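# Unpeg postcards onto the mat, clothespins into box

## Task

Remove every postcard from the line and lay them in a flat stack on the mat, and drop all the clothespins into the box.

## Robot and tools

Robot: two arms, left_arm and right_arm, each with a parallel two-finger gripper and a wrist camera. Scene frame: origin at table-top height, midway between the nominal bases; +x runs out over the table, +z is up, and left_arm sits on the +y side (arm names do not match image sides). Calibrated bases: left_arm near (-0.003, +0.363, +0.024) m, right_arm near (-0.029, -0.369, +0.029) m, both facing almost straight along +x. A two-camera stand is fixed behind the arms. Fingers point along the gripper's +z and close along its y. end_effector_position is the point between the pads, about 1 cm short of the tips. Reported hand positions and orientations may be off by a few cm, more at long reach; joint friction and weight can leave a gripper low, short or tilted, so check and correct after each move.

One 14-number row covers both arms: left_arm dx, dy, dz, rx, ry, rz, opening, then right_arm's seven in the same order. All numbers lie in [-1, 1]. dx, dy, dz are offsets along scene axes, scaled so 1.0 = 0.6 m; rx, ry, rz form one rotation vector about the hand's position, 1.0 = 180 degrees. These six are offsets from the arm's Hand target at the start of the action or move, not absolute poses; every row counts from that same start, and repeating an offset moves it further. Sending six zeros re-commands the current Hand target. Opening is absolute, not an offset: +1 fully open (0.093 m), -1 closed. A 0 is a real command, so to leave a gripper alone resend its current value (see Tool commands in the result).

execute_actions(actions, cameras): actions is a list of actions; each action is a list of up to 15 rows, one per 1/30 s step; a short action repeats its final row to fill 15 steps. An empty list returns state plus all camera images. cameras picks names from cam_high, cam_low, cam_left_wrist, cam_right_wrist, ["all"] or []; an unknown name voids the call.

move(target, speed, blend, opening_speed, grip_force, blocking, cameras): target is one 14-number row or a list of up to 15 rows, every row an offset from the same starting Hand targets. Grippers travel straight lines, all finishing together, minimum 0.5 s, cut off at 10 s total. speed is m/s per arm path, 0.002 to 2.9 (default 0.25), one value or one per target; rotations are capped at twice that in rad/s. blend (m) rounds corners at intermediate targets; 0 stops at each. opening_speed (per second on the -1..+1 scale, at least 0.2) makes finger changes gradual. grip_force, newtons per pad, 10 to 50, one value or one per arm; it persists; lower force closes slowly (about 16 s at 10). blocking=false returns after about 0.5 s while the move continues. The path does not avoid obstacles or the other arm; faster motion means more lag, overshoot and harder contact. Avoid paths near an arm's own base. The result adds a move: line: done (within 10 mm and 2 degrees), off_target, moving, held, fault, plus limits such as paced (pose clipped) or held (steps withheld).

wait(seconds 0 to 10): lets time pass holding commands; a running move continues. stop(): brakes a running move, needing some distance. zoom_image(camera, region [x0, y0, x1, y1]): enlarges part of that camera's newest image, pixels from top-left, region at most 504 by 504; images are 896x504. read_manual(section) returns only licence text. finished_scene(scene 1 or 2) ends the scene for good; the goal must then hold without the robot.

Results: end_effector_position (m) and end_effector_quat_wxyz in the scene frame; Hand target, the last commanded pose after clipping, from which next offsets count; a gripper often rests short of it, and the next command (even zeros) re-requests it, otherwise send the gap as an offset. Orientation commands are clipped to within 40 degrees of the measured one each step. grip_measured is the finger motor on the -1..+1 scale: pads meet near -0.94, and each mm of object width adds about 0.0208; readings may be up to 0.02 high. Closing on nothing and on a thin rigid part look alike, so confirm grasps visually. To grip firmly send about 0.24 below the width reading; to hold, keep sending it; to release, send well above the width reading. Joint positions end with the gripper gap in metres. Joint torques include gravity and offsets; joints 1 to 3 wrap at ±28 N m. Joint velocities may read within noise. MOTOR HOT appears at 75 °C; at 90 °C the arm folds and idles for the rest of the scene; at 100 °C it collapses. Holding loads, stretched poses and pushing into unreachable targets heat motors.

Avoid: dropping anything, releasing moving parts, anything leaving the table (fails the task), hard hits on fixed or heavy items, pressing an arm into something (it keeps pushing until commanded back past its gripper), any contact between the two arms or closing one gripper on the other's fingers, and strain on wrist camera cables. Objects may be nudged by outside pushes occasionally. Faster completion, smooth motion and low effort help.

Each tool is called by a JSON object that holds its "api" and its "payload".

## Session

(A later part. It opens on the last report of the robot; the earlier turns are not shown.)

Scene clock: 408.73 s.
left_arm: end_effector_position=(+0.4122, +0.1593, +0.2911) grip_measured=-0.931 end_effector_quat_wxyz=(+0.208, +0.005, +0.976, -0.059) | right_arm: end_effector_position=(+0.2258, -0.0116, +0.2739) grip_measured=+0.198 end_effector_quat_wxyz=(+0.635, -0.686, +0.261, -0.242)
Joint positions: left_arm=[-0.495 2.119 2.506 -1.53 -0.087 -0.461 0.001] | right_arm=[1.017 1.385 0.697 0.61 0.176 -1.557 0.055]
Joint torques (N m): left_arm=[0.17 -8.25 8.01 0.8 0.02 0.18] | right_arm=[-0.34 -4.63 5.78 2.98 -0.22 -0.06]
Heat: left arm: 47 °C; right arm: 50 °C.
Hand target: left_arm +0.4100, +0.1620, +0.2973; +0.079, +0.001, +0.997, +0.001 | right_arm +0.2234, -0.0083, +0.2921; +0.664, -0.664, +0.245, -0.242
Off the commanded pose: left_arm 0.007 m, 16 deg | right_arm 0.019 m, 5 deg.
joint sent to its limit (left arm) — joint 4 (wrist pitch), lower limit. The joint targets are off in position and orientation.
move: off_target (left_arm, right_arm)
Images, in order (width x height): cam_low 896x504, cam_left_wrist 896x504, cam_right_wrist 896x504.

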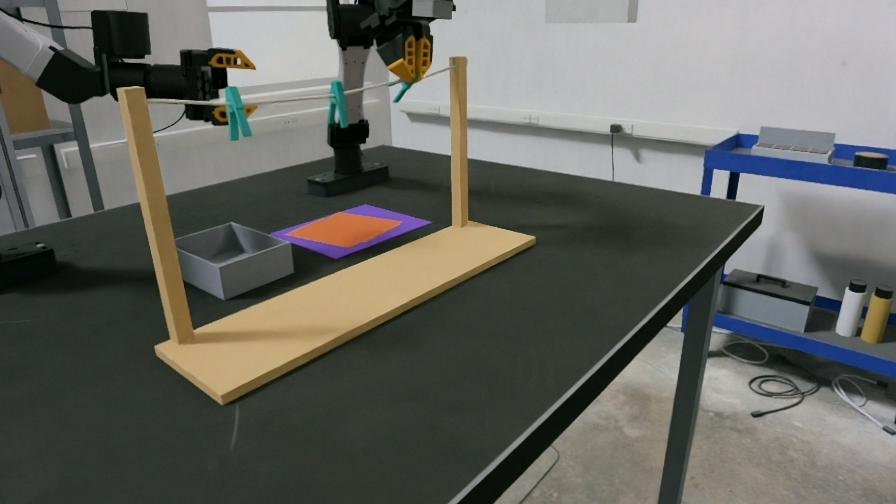

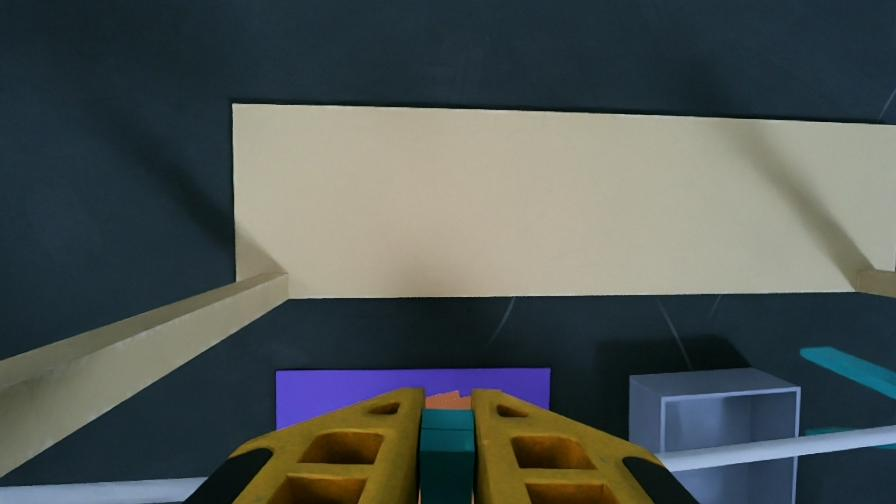

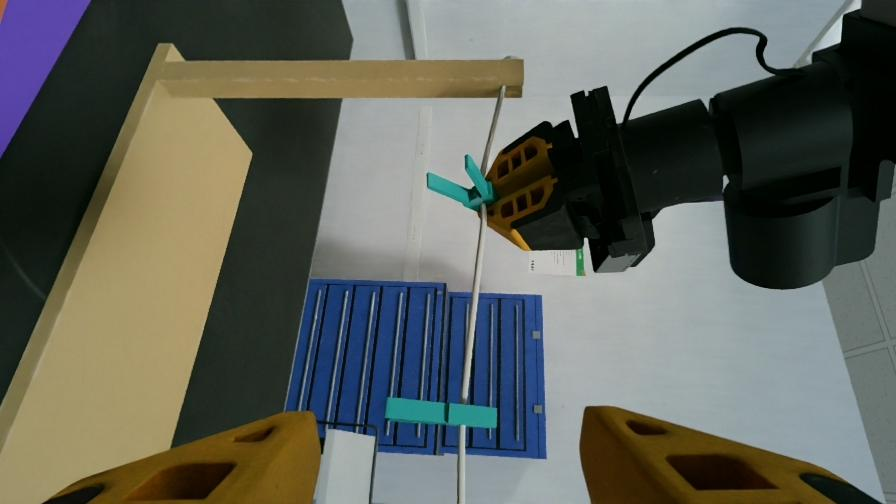

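{"api": "move", "payload": {"target": [[0,0,0,0,0,0,-1,0.176,0.182,-0.0585,0.006,-0.167,-0.025,0.2]], "speed": 0.15, "cameras": ["cam_right_wrist","cam_low","cam_high"]}}

Scene clock: 412.43 s.
left_arm: end_effector_position=(+0.4122, +0.1593, +0.2911) grip_measured=-0.931 end_effector_quat_wxyz=(+0.208, +0.005, +0.976, -0.059) | right_arm: end_effector_position=(+0.3297, +0.0994, +0.2218) grip_measured=+0.198 end_effector_quat_wxyz=(+0.669, -0.607, +0.107, -0.416)
Joint positions: left_arm=[-0.495 2.119 2.506 -1.53 -0.087 -0.461 0.001] | right_arm=[0.945 2.243 1.175 1.311 0.104 -1.978 0.055]
Joint torques (N m): left_arm=[0.17 -8.29 8.01 0.79 0.02 0.21] | right_arm=[-0.29 -10.32 8.13 2.8 -0.23 -0.07]
Heat: left arm: 47 °C; right arm: 50 °C.
Hand target: left_arm +0.4100, +0.1620, +0.2973; +0.079, +0.001, +0.997, +0.001 | right_arm +0.3290, +0.1009, +0.2570; +0.701, -0.562, +0.092, -0.429
Off the commanded pose: left_arm 0.007 m, 16 deg | right_arm 0.035 m, 7 deg.
joint sent to its limit (left arm) — joint 4 (wrist pitch), lower limit. The joint targets are off in position and orientation.
move: off_target (left_arm, right_arm)
Images, in order (width x height): cam_high 896x504, cam_low 896x504, cam_right_wrist 896x504.

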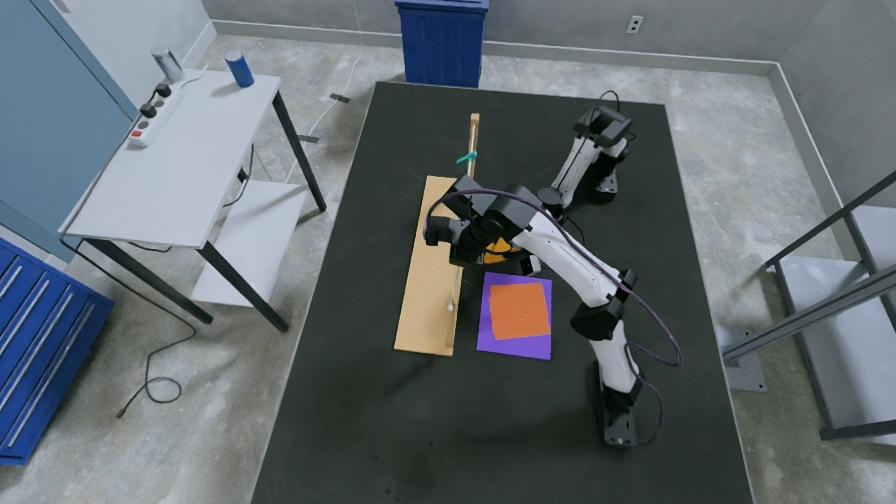

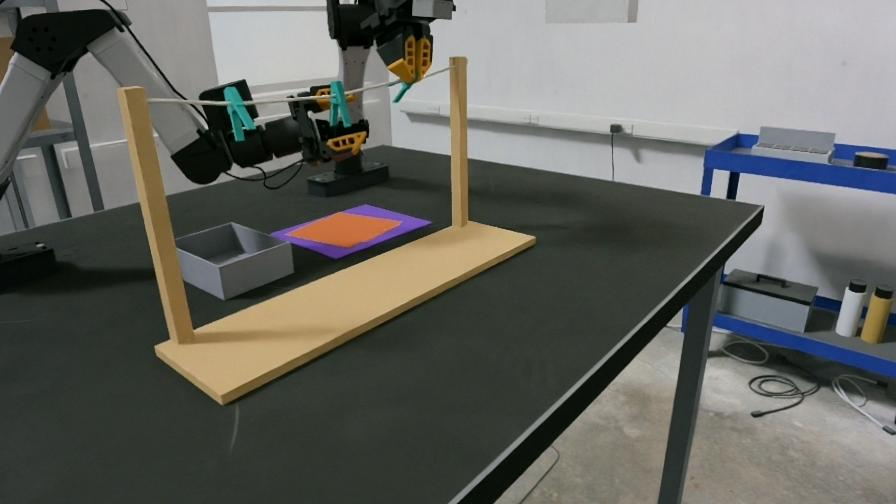

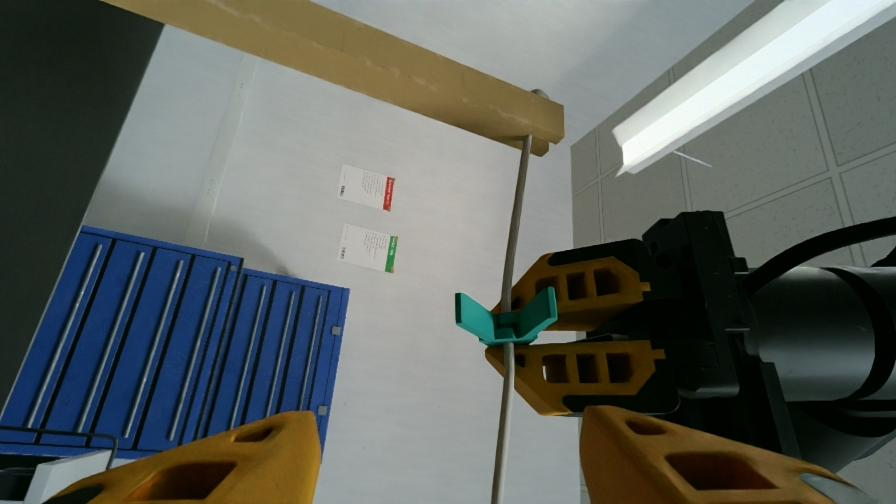

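{"api": "move", "payload": {"target": [[0,0,0,0,0,0,-1,0.037,0.045,0.06,0,-0.0,0,0.2]], "speed": 0.1, "cameras": ["cam_right_wrist","cam_low"]}}

Scene clock: 426.07 s.
left_arm: end_effector_position=(+0.4122, +0.1593, +0.2911) grip_measured=-0.931 end_effector_quat_wxyz=(+0.208, +0.005, +0.976, -0.059) | right_arm: end_effector_position=(+0.3467, +0.1243, +0.2782) grip_measured=+0.198 end_effector_quat_wxyz=(+0.697, -0.567, +0.103, -0.427)
Joint positions: left_arm=[-0.495 2.119 2.506 -1.53 -0.087 -0.461 0.001] | right_arm=[0.945 2.264 1.391 1.218 0.1 -1.978 0.055]
Joint torques (N m): left_arm=[0.17 -8.25 8.03 0.8 0.01 0.22] | right_arm=[-0.25 -11.17 9.03 1.68 -0.22 -0.03]
Heat: left arm: 46 °C; right arm: 48 °C.
Hand target: left_arm +0.4100, +0.1620, +0.2973; +0.079, +0.001, +0.997, +0.001 | right_arm +0.3512, +0.1279, +0.2930; +0.701, -0.562, +0.092, -0.429
Off the commanded pose: left_arm 0.007 m, 16 deg | right_arm 0.016 m, 1 deg.
joint sent to its limit (left arm) — joint 4 (wrist pitch), lower limit. The joint targets are off in position and orientation.
move: off_target (left_arm, right_arm)
Images, in order (width x height): cam_low 896x504, cam_right_wrist 896x504.

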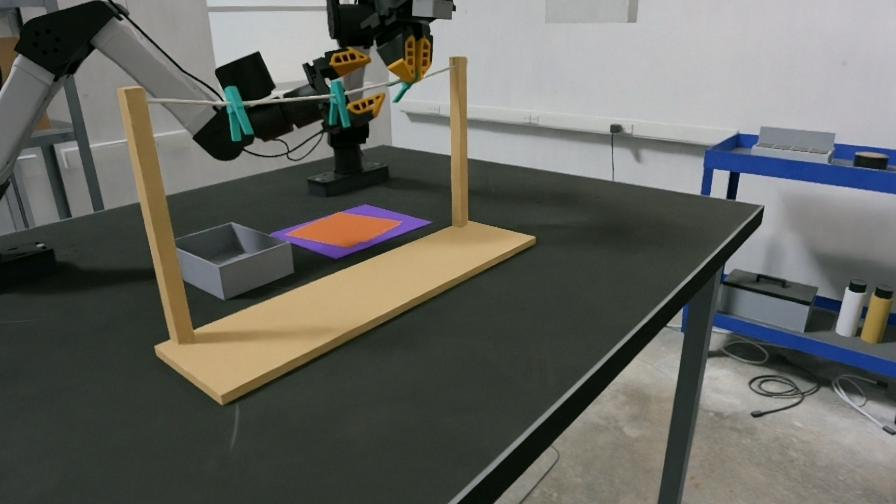

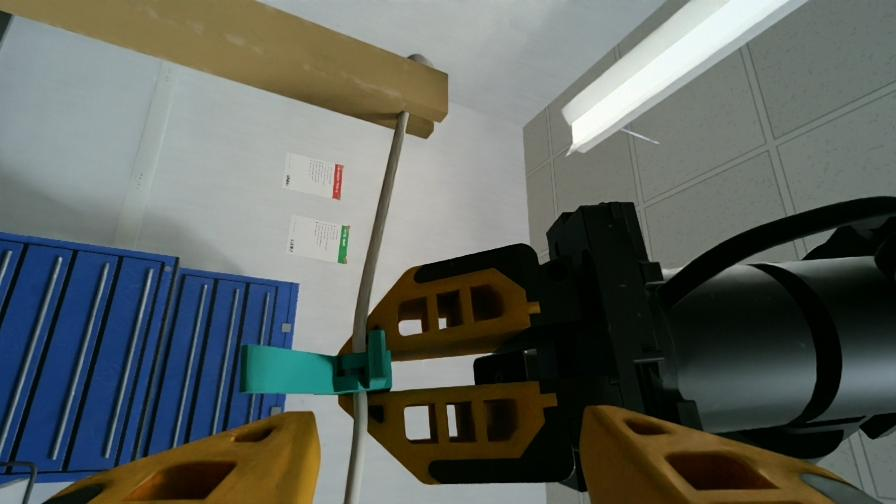

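{"api": "move", "payload": {"target": [0,0,0,0,0,0,-1,0.0167,0,-0.032,0,0,0,0.2], "speed": 0.08, "cameras": ["all"]}}

Scene clock: 428.03 s.
left_arm: end_effector_position=(+0.4122, +0.1593, +0.2911) grip_measured=-0.931 end_effector_quat_wxyz=(+0.208, +0.005, +0.976, -0.059) | right_arm: end_effector_position=(+0.3632, +0.1224, +0.2478) grip_measured=+0.198 end_effector_quat_wxyz=(+0.681, -0.585, +0.105, -0.427)
Joint positions: left_arm=[-0.495 2.119 2.506 -1.53 -0.087 -0.461 0.001] | right_arm=[0.918 2.326 1.407 1.218 0.083 -1.978 0.055]
Joint torques (N m): left_arm=[0.2 -8.25 8.01 0.79 0.02 0.2] | right_arm=[-0.24 -11.66 8.94 2.13 -0.21 0.02]
Heat: left arm: 46 °C; right arm: 48 °C.
Hand target: left_arm +0.4100, +0.1620, +0.2973; +0.079, +0.001, +0.997, +0.001 | right_arm +0.3612, +0.1279, +0.2738; +0.701, -0.562, +0.092, -0.429
Off the commanded pose: left_arm 0.007 m, 16 deg | right_arm 0.027 m, 4 deg.
joint sent to its limit (left arm) — joint 4 (wrist pitch), lower limit. The joint targets are off in position and orientation.
move: off_target (left_arm, right_arm)

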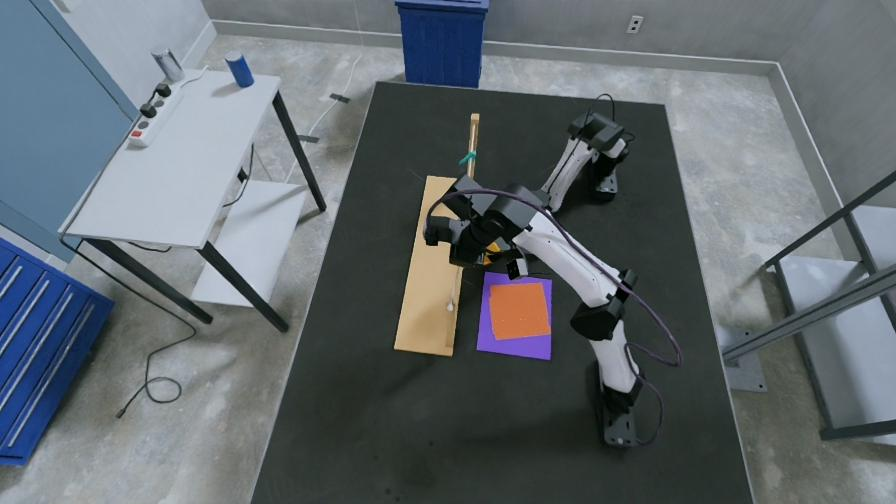

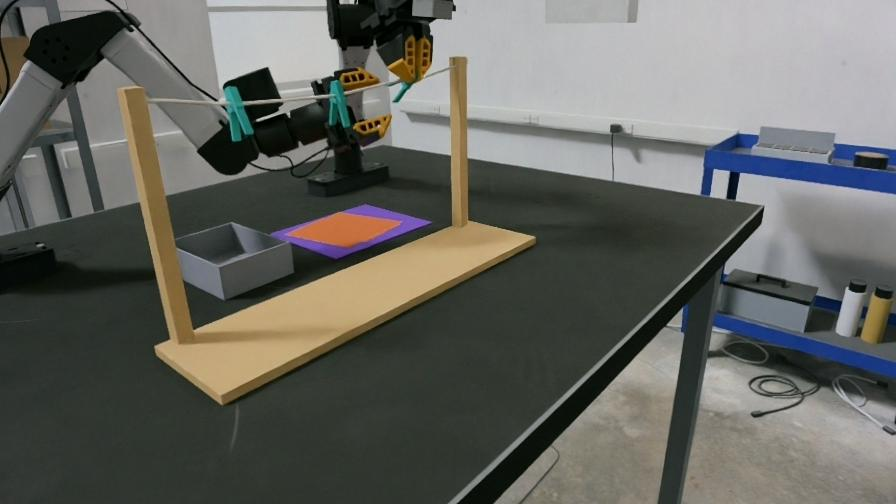

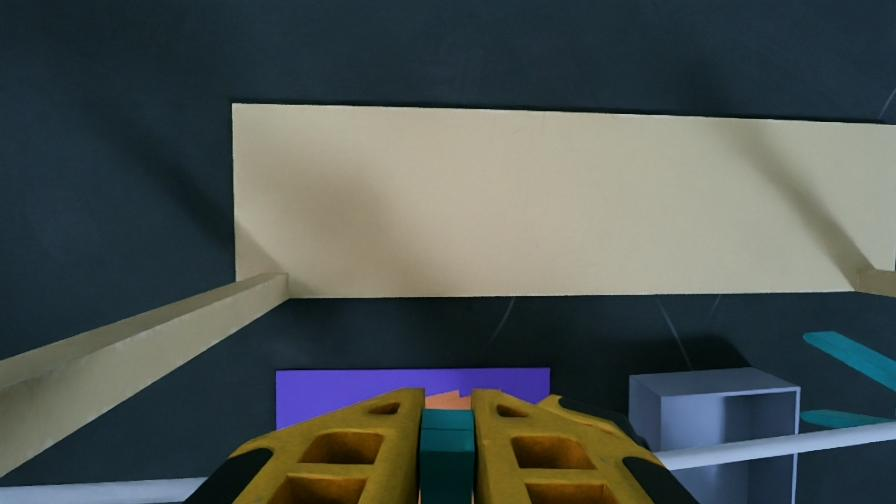

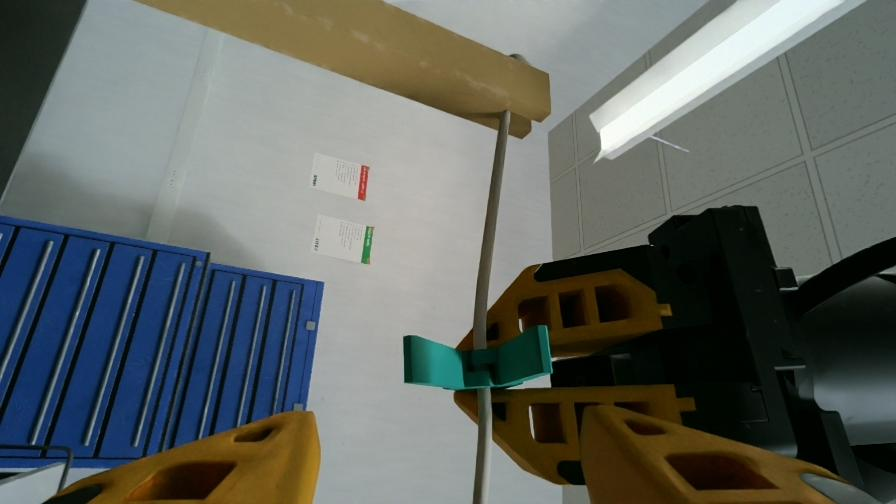

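{"api": "move", "payload": {"target": [0,0,0,0,0,0,-1,0.0,0.033,0.01,0,0,0,0.2], "speed": 0.06, "cameras": ["cam_low","cam_right_wrist"]}}

Scene clock: 429.63 s.
left_arm: end_effector_position=(+0.4115, +0.1594, +0.2908) grip_measured=-0.931 end_effector_quat_wxyz=(+0.206, +0.005, +0.977, -0.059) | right_arm: end_effector_position=(+0.3619, +0.1401, +0.2657) grip_measured=+0.198 end_effector_quat_wxyz=(+0.697, -0.567, +0.098, -0.427)
Joint positions: left_arm=[-0.495 2.119 2.506 -1.533 -0.085 -0.461 0.001] | right_arm=[0.936 2.359 1.508 1.196 0.083 -1.978 0.055]
Joint torques (N m): left_arm=[0.2 -8.25 8.05 0.81 0.02 0.22] | right_arm=[0.64 -11.69 9.13 1.69 0.01 -0.06]
Heat: left arm: 46 °C; right arm: 47 °C.
Hand target: left_arm +0.4100, +0.1620, +0.2973; +0.079, +0.001, +0.997, +0.001 | right_arm +0.3612, +0.1477, +0.2798; +0.701, -0.562, +0.092, -0.429
Off the commanded pose: left_arm 0.007 m, 16 deg | right_arm 0.016 m, 1 deg.
joint sent to its limit (left arm) — joint 4 (wrist pitch), lower limit. The joint targets are off in position and orientation.
move: off_target (left_arm, right_arm)
Images, in order (width x height): cam_low 896x504, cam_right_wrist 896x504.

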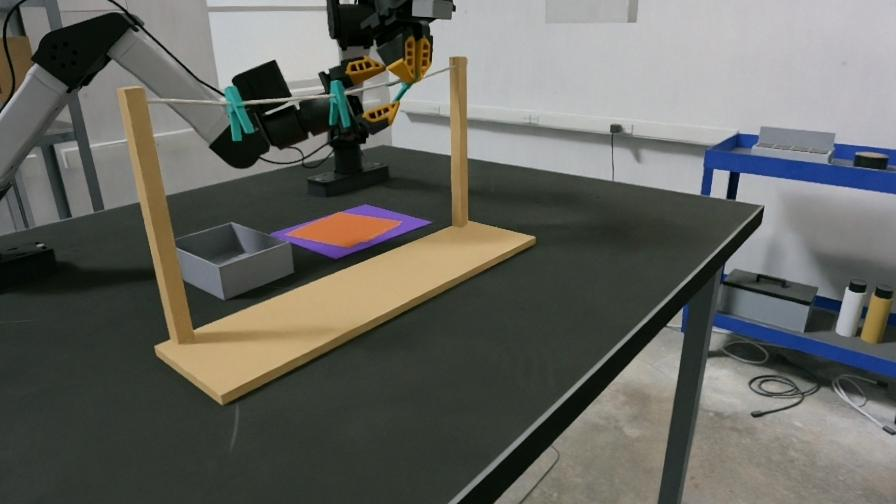

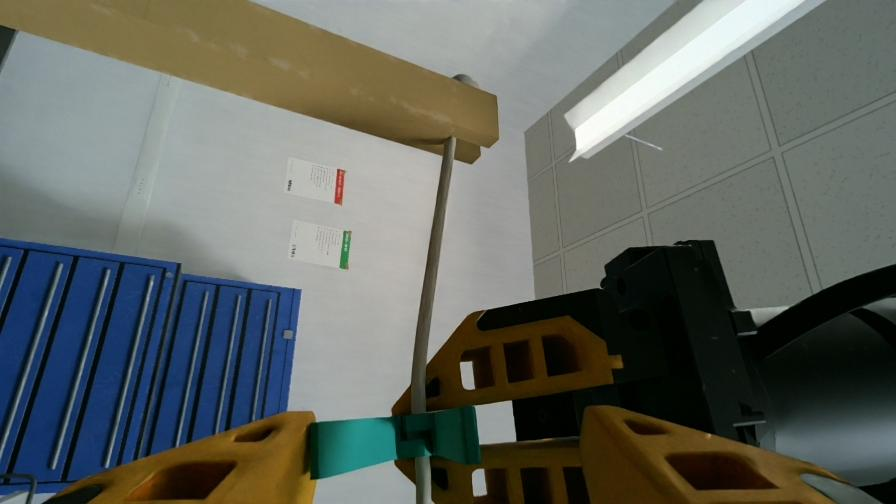

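{"api": "move", "payload": {"target": [0,0,0,0,0,0,-1,0.003,0.015,-0.018,0,0,0,0.2], "speed": 0.06, "cameras": ["cam_low","cam_right_wrist"]}}

Scene clock: 430.97 s.
left_arm: end_effector_position=(+0.4115, +0.1594, +0.2908) grip_measured=-0.931 end_effector_quat_wxyz=(+0.206, +0.005, +0.977, -0.059) | right_arm: end_effector_position=(+0.3656, +0.1486, +0.2531) grip_measured=+0.198 end_effector_quat_wxyz=(+0.696, -0.570, +0.097, -0.426)
Joint positions: left_arm=[-0.495 2.119 2.506 -1.533 -0.085 -0.461 0.001] | right_arm=[0.939 2.412 1.554 1.196 0.083 -1.981 0.055]
Joint torques (N m): left_arm=[0.16 -8.28 8.06 0.81 0.01 0.21] | right_arm=[0.68 -12.05 9.05 1.75 0.09 -0.07]
Heat: left arm: 46 °C; right arm: 47 °C.
Hand target: left_arm +0.4100, +0.1620, +0.2973; +0.079, +0.001, +0.997, +0.001 | right_arm +0.3630, +0.1567, +0.2690; +0.701, -0.562, +0.092, -0.429
Off the commanded pose: left_arm 0.007 m, 16 deg | right_arm 0.018 m, 1 deg.
joint sent to its limit (left arm) — joint 4 (wrist pitch), lower limit. The joint targets are off in position and orientation.
move: off_target (left_arm, right_arm)
Images, in order (width x height): cam_low 896x504, cam_right_wrist 896x504.

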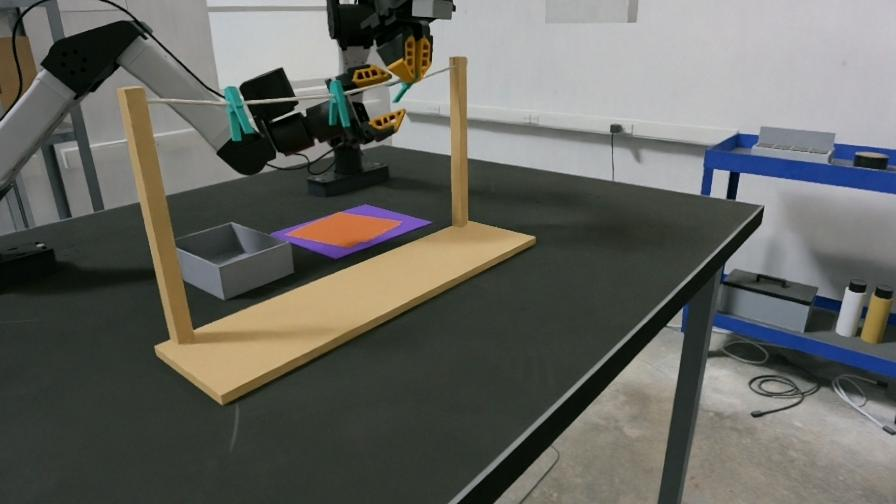

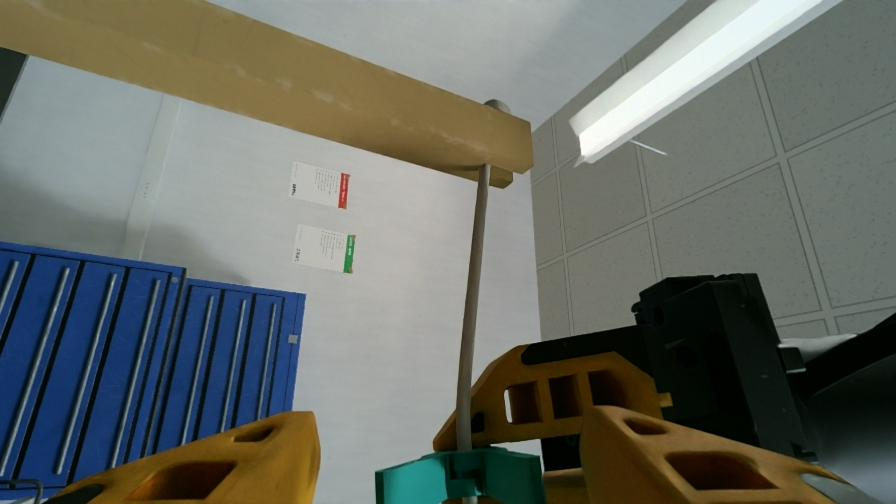

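{"api": "move", "payload": {"target": [0,0,0,0,0,0,-1,0,0,0,0,0,0,-1], "opening_speed": 1.0, "cameras": ["cam_low","cam_right_wrist"]}}

Scene clock: 434.07 s.
left_arm: end_effector_position=(+0.4123, +0.1609, +0.2908) grip_measured=-0.931 end_effector_quat_wxyz=(+0.206, +0.002, +0.977, -0.058) | right_arm: end_effector_position=(+0.3644, +0.1503, +0.2523) grip_measured=-0.769 end_effector_quat_wxyz=(+0.695, -0.572, +0.096, -0.424)
Joint positions: left_arm=[-0.491 2.119 2.506 -1.533 -0.087 -0.462 0.001] | right_arm=[0.942 2.412 1.556 1.19 0.083 -1.981 0.008]
Joint torques (N m): left_arm=[0.18 -8.21 8.06 0.8 0 0.2] | right_arm=[0.64 -12.16 8.88 1.82 0.09 -0.07]
Heat: left arm: 46 °C; right arm: 46 °C.
Hand target: left_arm +0.4100, +0.1620, +0.2973; +0.079, +0.001, +0.997, +0.001 | right_arm +0.3630, +0.1567, +0.2690; +0.701, -0.562, +0.092, -0.429
Off the commanded pose: left_arm 0.007 m, 16 deg | right_arm 0.018 m, 2 deg.
joint sent to its limit (left arm) — joint 4 (wrist pitch), lower limit. The joint targets are off in position and orientation.
move: off_target (left_arm, right_arm)
Images, in order (width x height): cam_low 896x504, cam_right_wrist 896x504.

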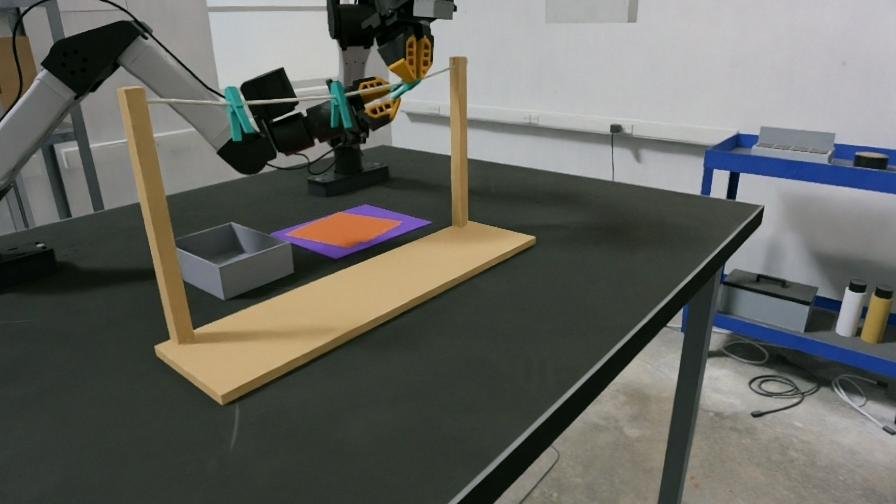

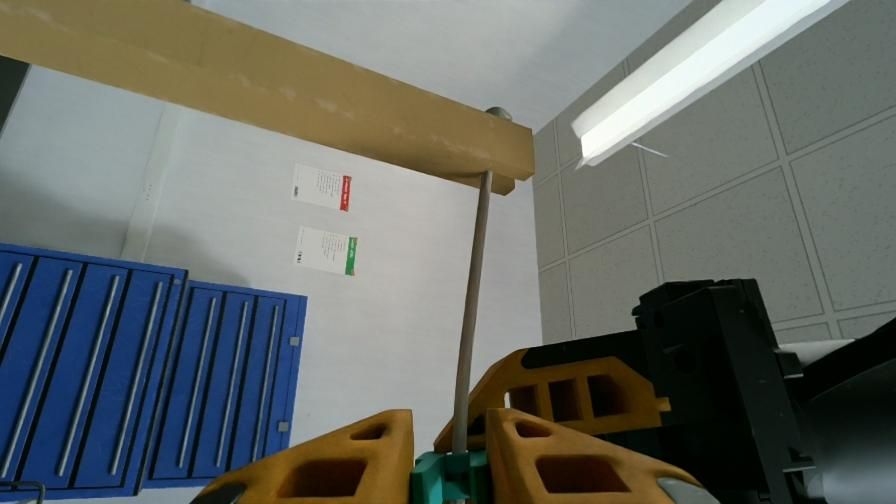

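{"api": "move", "payload": {"target": [0,0,0,0,0,0,-0.35,0,0,0,0,0,0,-1], "opening_speed": 0.6, "cameras": ["cam_low","cam_right_wrist","cam_left_wrist"]}}

Scene clock: 435.77 s.
left_arm: end_effector_position=(+0.4125, +0.1613, +0.2908) grip_measured=-0.352 end_effector_quat_wxyz=(+0.206, +0.003, +0.977, -0.059) | right_arm: end_effector_position=(+0.3629, +0.1516, +0.2520) grip_measured=-0.780 end_effector_quat_wxyz=(+0.696, -0.573, +0.095, -0.423)
Joint positions: left_arm=[-0.49 2.119 2.506 -1.533 -0.085 -0.459 0.028] | right_arm=[0.945 2.412 1.556 1.188 0.083 -1.981 0.008]
Joint torques (N m): left_arm=[0.2 -8.27 8.05 0.82 0 0.19] | right_arm=[0.64 -12.21 8.84 1.82 0.09 -0.06]
Heat: left arm: 46 °C; right arm: 46 °C.
Hand target: left_arm +0.4100, +0.1620, +0.2973; +0.079, +0.001, +0.997, +0.001 | right_arm +0.3630, +0.1567, +0.2690; +0.701, -0.562, +0.092, -0.429
Off the commanded pose: left_arm 0.007 m, 16 deg | right_arm 0.018 m, 2 deg.
joint sent to its limit (left arm) — joint 4 (wrist pitch), lower limit. The joint targets are off in position and orientation.
move: off_target (left_arm, right_arm)
Images, in order (width x height): cam_low 896x504, cam_left_wrist 896x504, cam_right_wrist 896x504.

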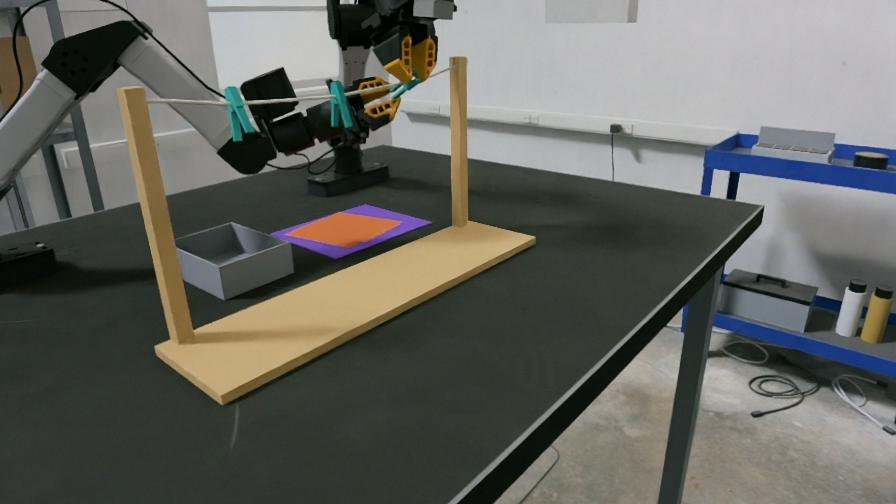

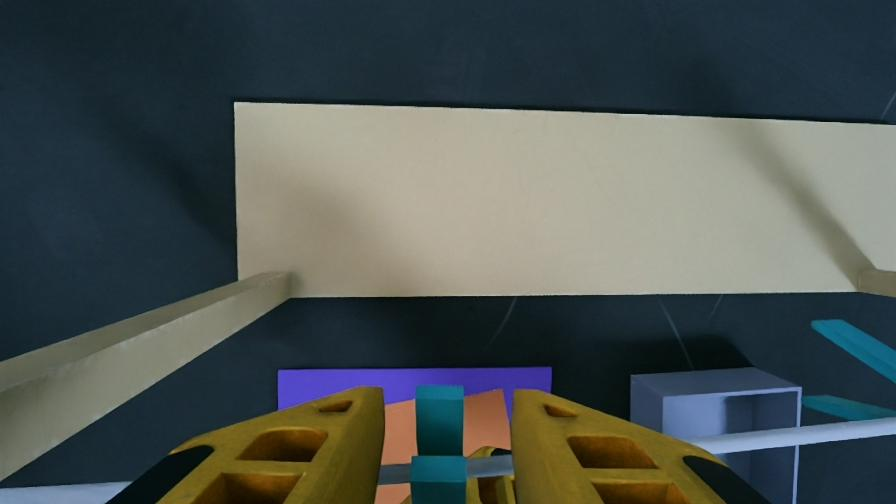

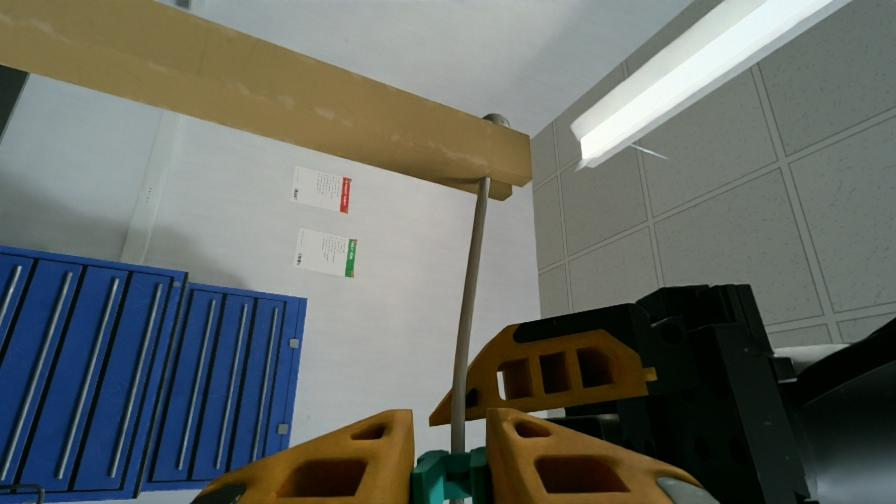

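{"api": "move", "payload": {"target": [0,0,0,0,0,0,-0.35,-0.083,0.0,-0.045,0,0,0,-1], "speed": 0.08, "cameras": ["cam_low","cam_right_wrist","cam_left_wrist"]}}

Scene clock: 437.50 s.
left_arm: end_effector_position=(+0.4125, +0.1613, +0.2908) grip_measured=-0.352 end_effector_quat_wxyz=(+0.206, +0.003, +0.977, -0.059) | right_arm: end_effector_position=(+0.3150, +0.1658, +0.2146) grip_measured=-0.780 end_effector_quat_wxyz=(+0.681, -0.599, +0.090, -0.412)
Joint positions: left_arm=[-0.49 2.119 2.506 -1.533 -0.085 -0.459 0.028] | right_arm=[1.039 2.412 1.436 1.25 0.156 -2.01 0.008]
Joint torques (N m): left_arm=[0.24 -8.24 8.02 0.82 -0.01 0.19] | right_arm=[0.21 -13.14 4.42 2.77 0.16 -0.08]
Heat: left arm: 46 °C; right arm: 46 °C.
Hand target: left_arm +0.4100, +0.1620, +0.2973; +0.079, +0.001, +0.997, +0.001 | right_arm +0.3132, +0.1567, +0.2420; +0.701, -0.562, +0.092, -0.429
Off the commanded pose: left_arm 0.007 m, 16 deg | right_arm 0.029 m, 5 deg.
joint sent to its limit (left arm) — joint 4 (wrist pitch), lower limit. The joint targets are off in position and orientation.
move: off_target (left_arm, right_arm)
Images, in order (width x height): cam_low 896x504, cam_left_wrist 896x504, cam_right_wrist 896x504.

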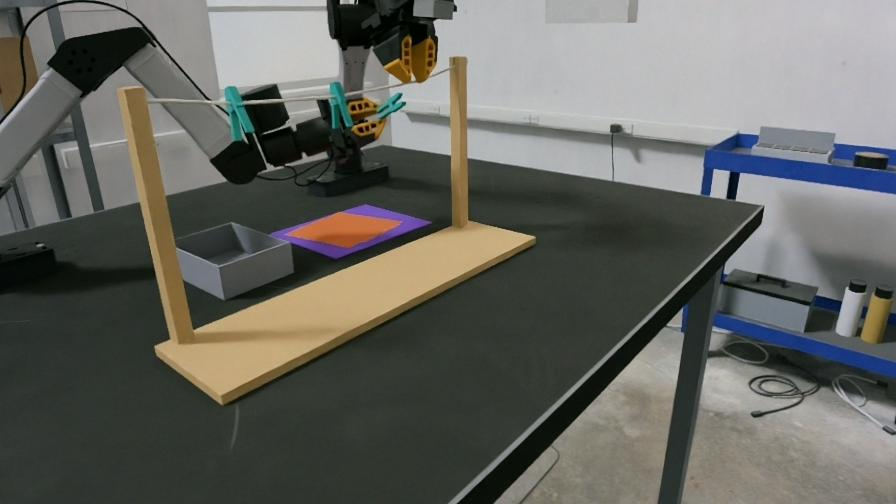

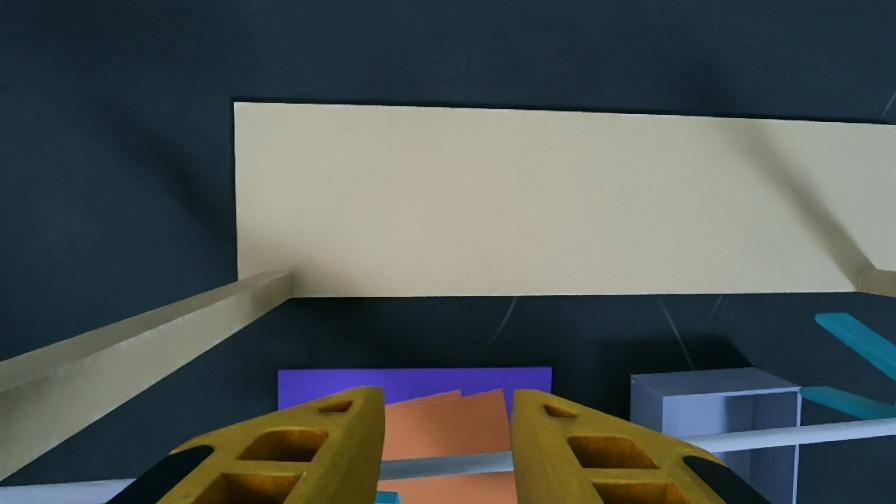

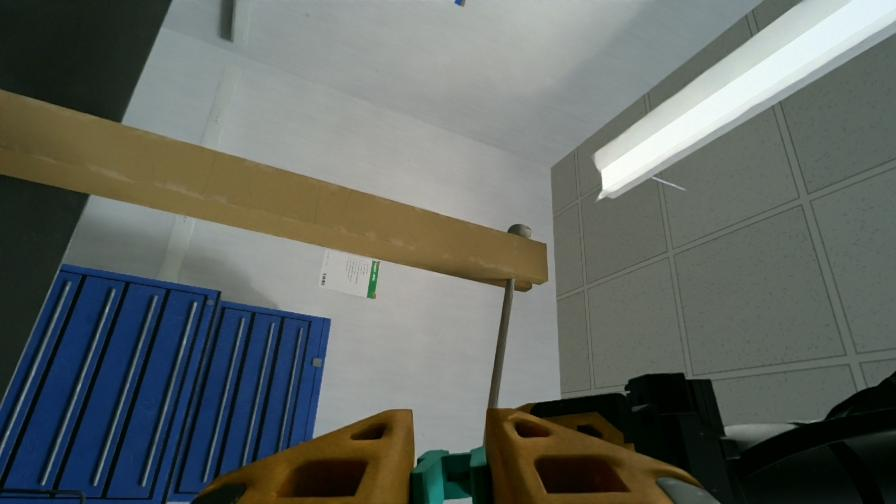

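{"api": "move", "payload": {"target": [[0,0,0.15,0,0,0,-0.35,-0.13,-0.15,-0.05,-0.12,0.11,0,-1],[-0.1,0,0.2,0,0,0,-0.35,-0.13,-0.345,-0.087,-0.247,0.223,0,-1]], "blend": [0.03,0], "speed": 0.2, "cameras": ["all"]}}

Scene clock: 441.67 s.
left_arm: end_effector_position=(+0.3615, +0.1518, +0.4100) grip_measured=-0.352 end_effector_quat_wxyz=(+0.331, +0.019, +0.932, -0.144) | right_arm: end_effector_position=(+0.2357, -0.0576, +0.1651) grip_measured=-0.780 end_effector_quat_wxyz=(-0.347, +0.897, -0.168, +0.217)
Joint positions: left_arm=[-0.568 1.917 2.613 -1.533 -0.09 -0.488 0.028] | right_arm=[0.882 1.448 0.891 -0.171 0.043 -1.907 0.008]
Joint torques (N m): left_arm=[-0.88 -9.35 3.44 1.33 -0.25 -0.06] | right_arm=[-0.13 -7.13 9.92 1.56 -0.24 -0.1]
Heat: left arm: 46 °C; right arm: 45 °C.
Hand target: left_arm +0.3500, +0.1620, +0.4173; +0.079, +0.001, +0.997, +0.001 | right_arm +0.2352, -0.0503, +0.1898; -0.368, +0.890, -0.156, +0.218
Off the commanded pose: left_arm 0.017 m, 34 deg | right_arm 0.026 m, 3 deg.
joint sent to its limit (left arm) — joint 4 (wrist pitch), lower limit. The joint targets are off in position and orientation.
move: off_target (left_arm, right_arm)

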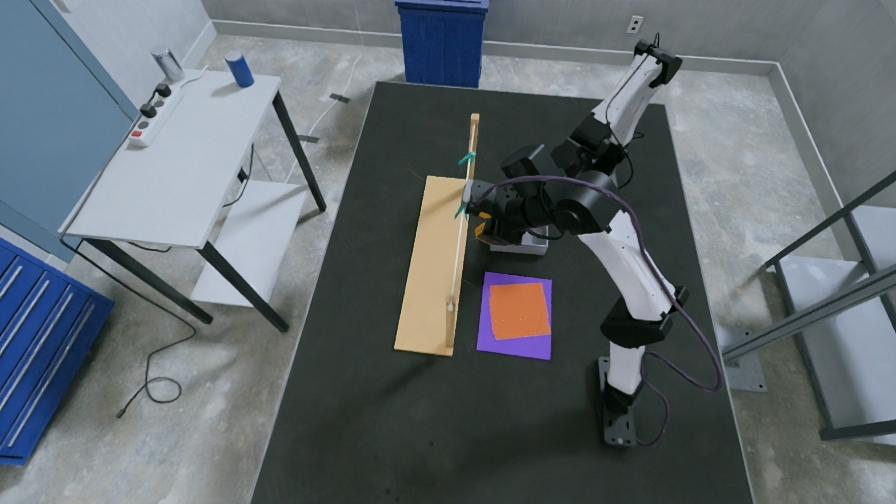

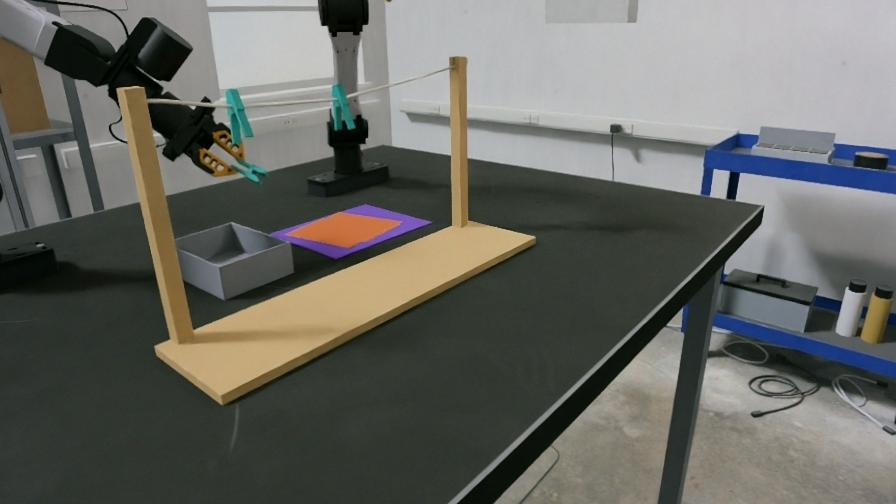

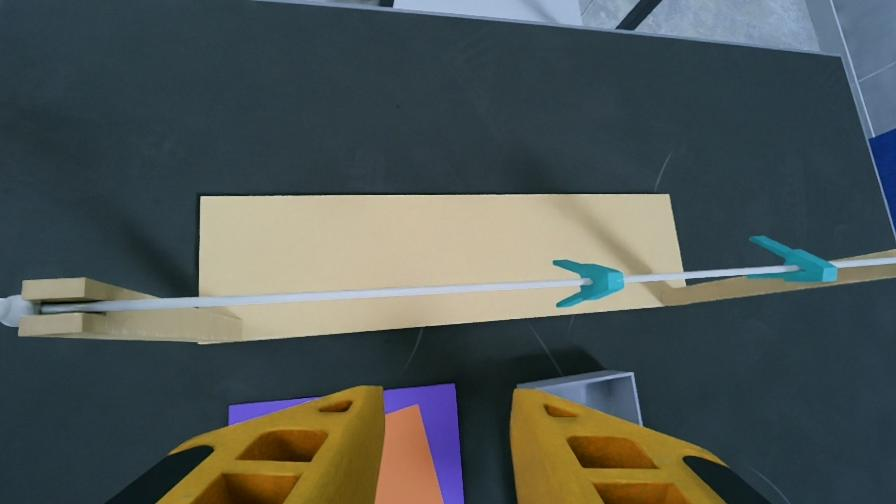

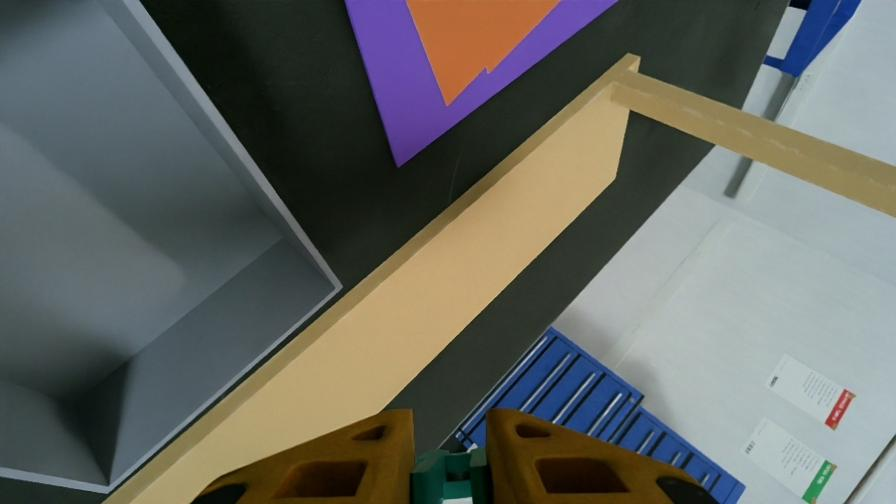

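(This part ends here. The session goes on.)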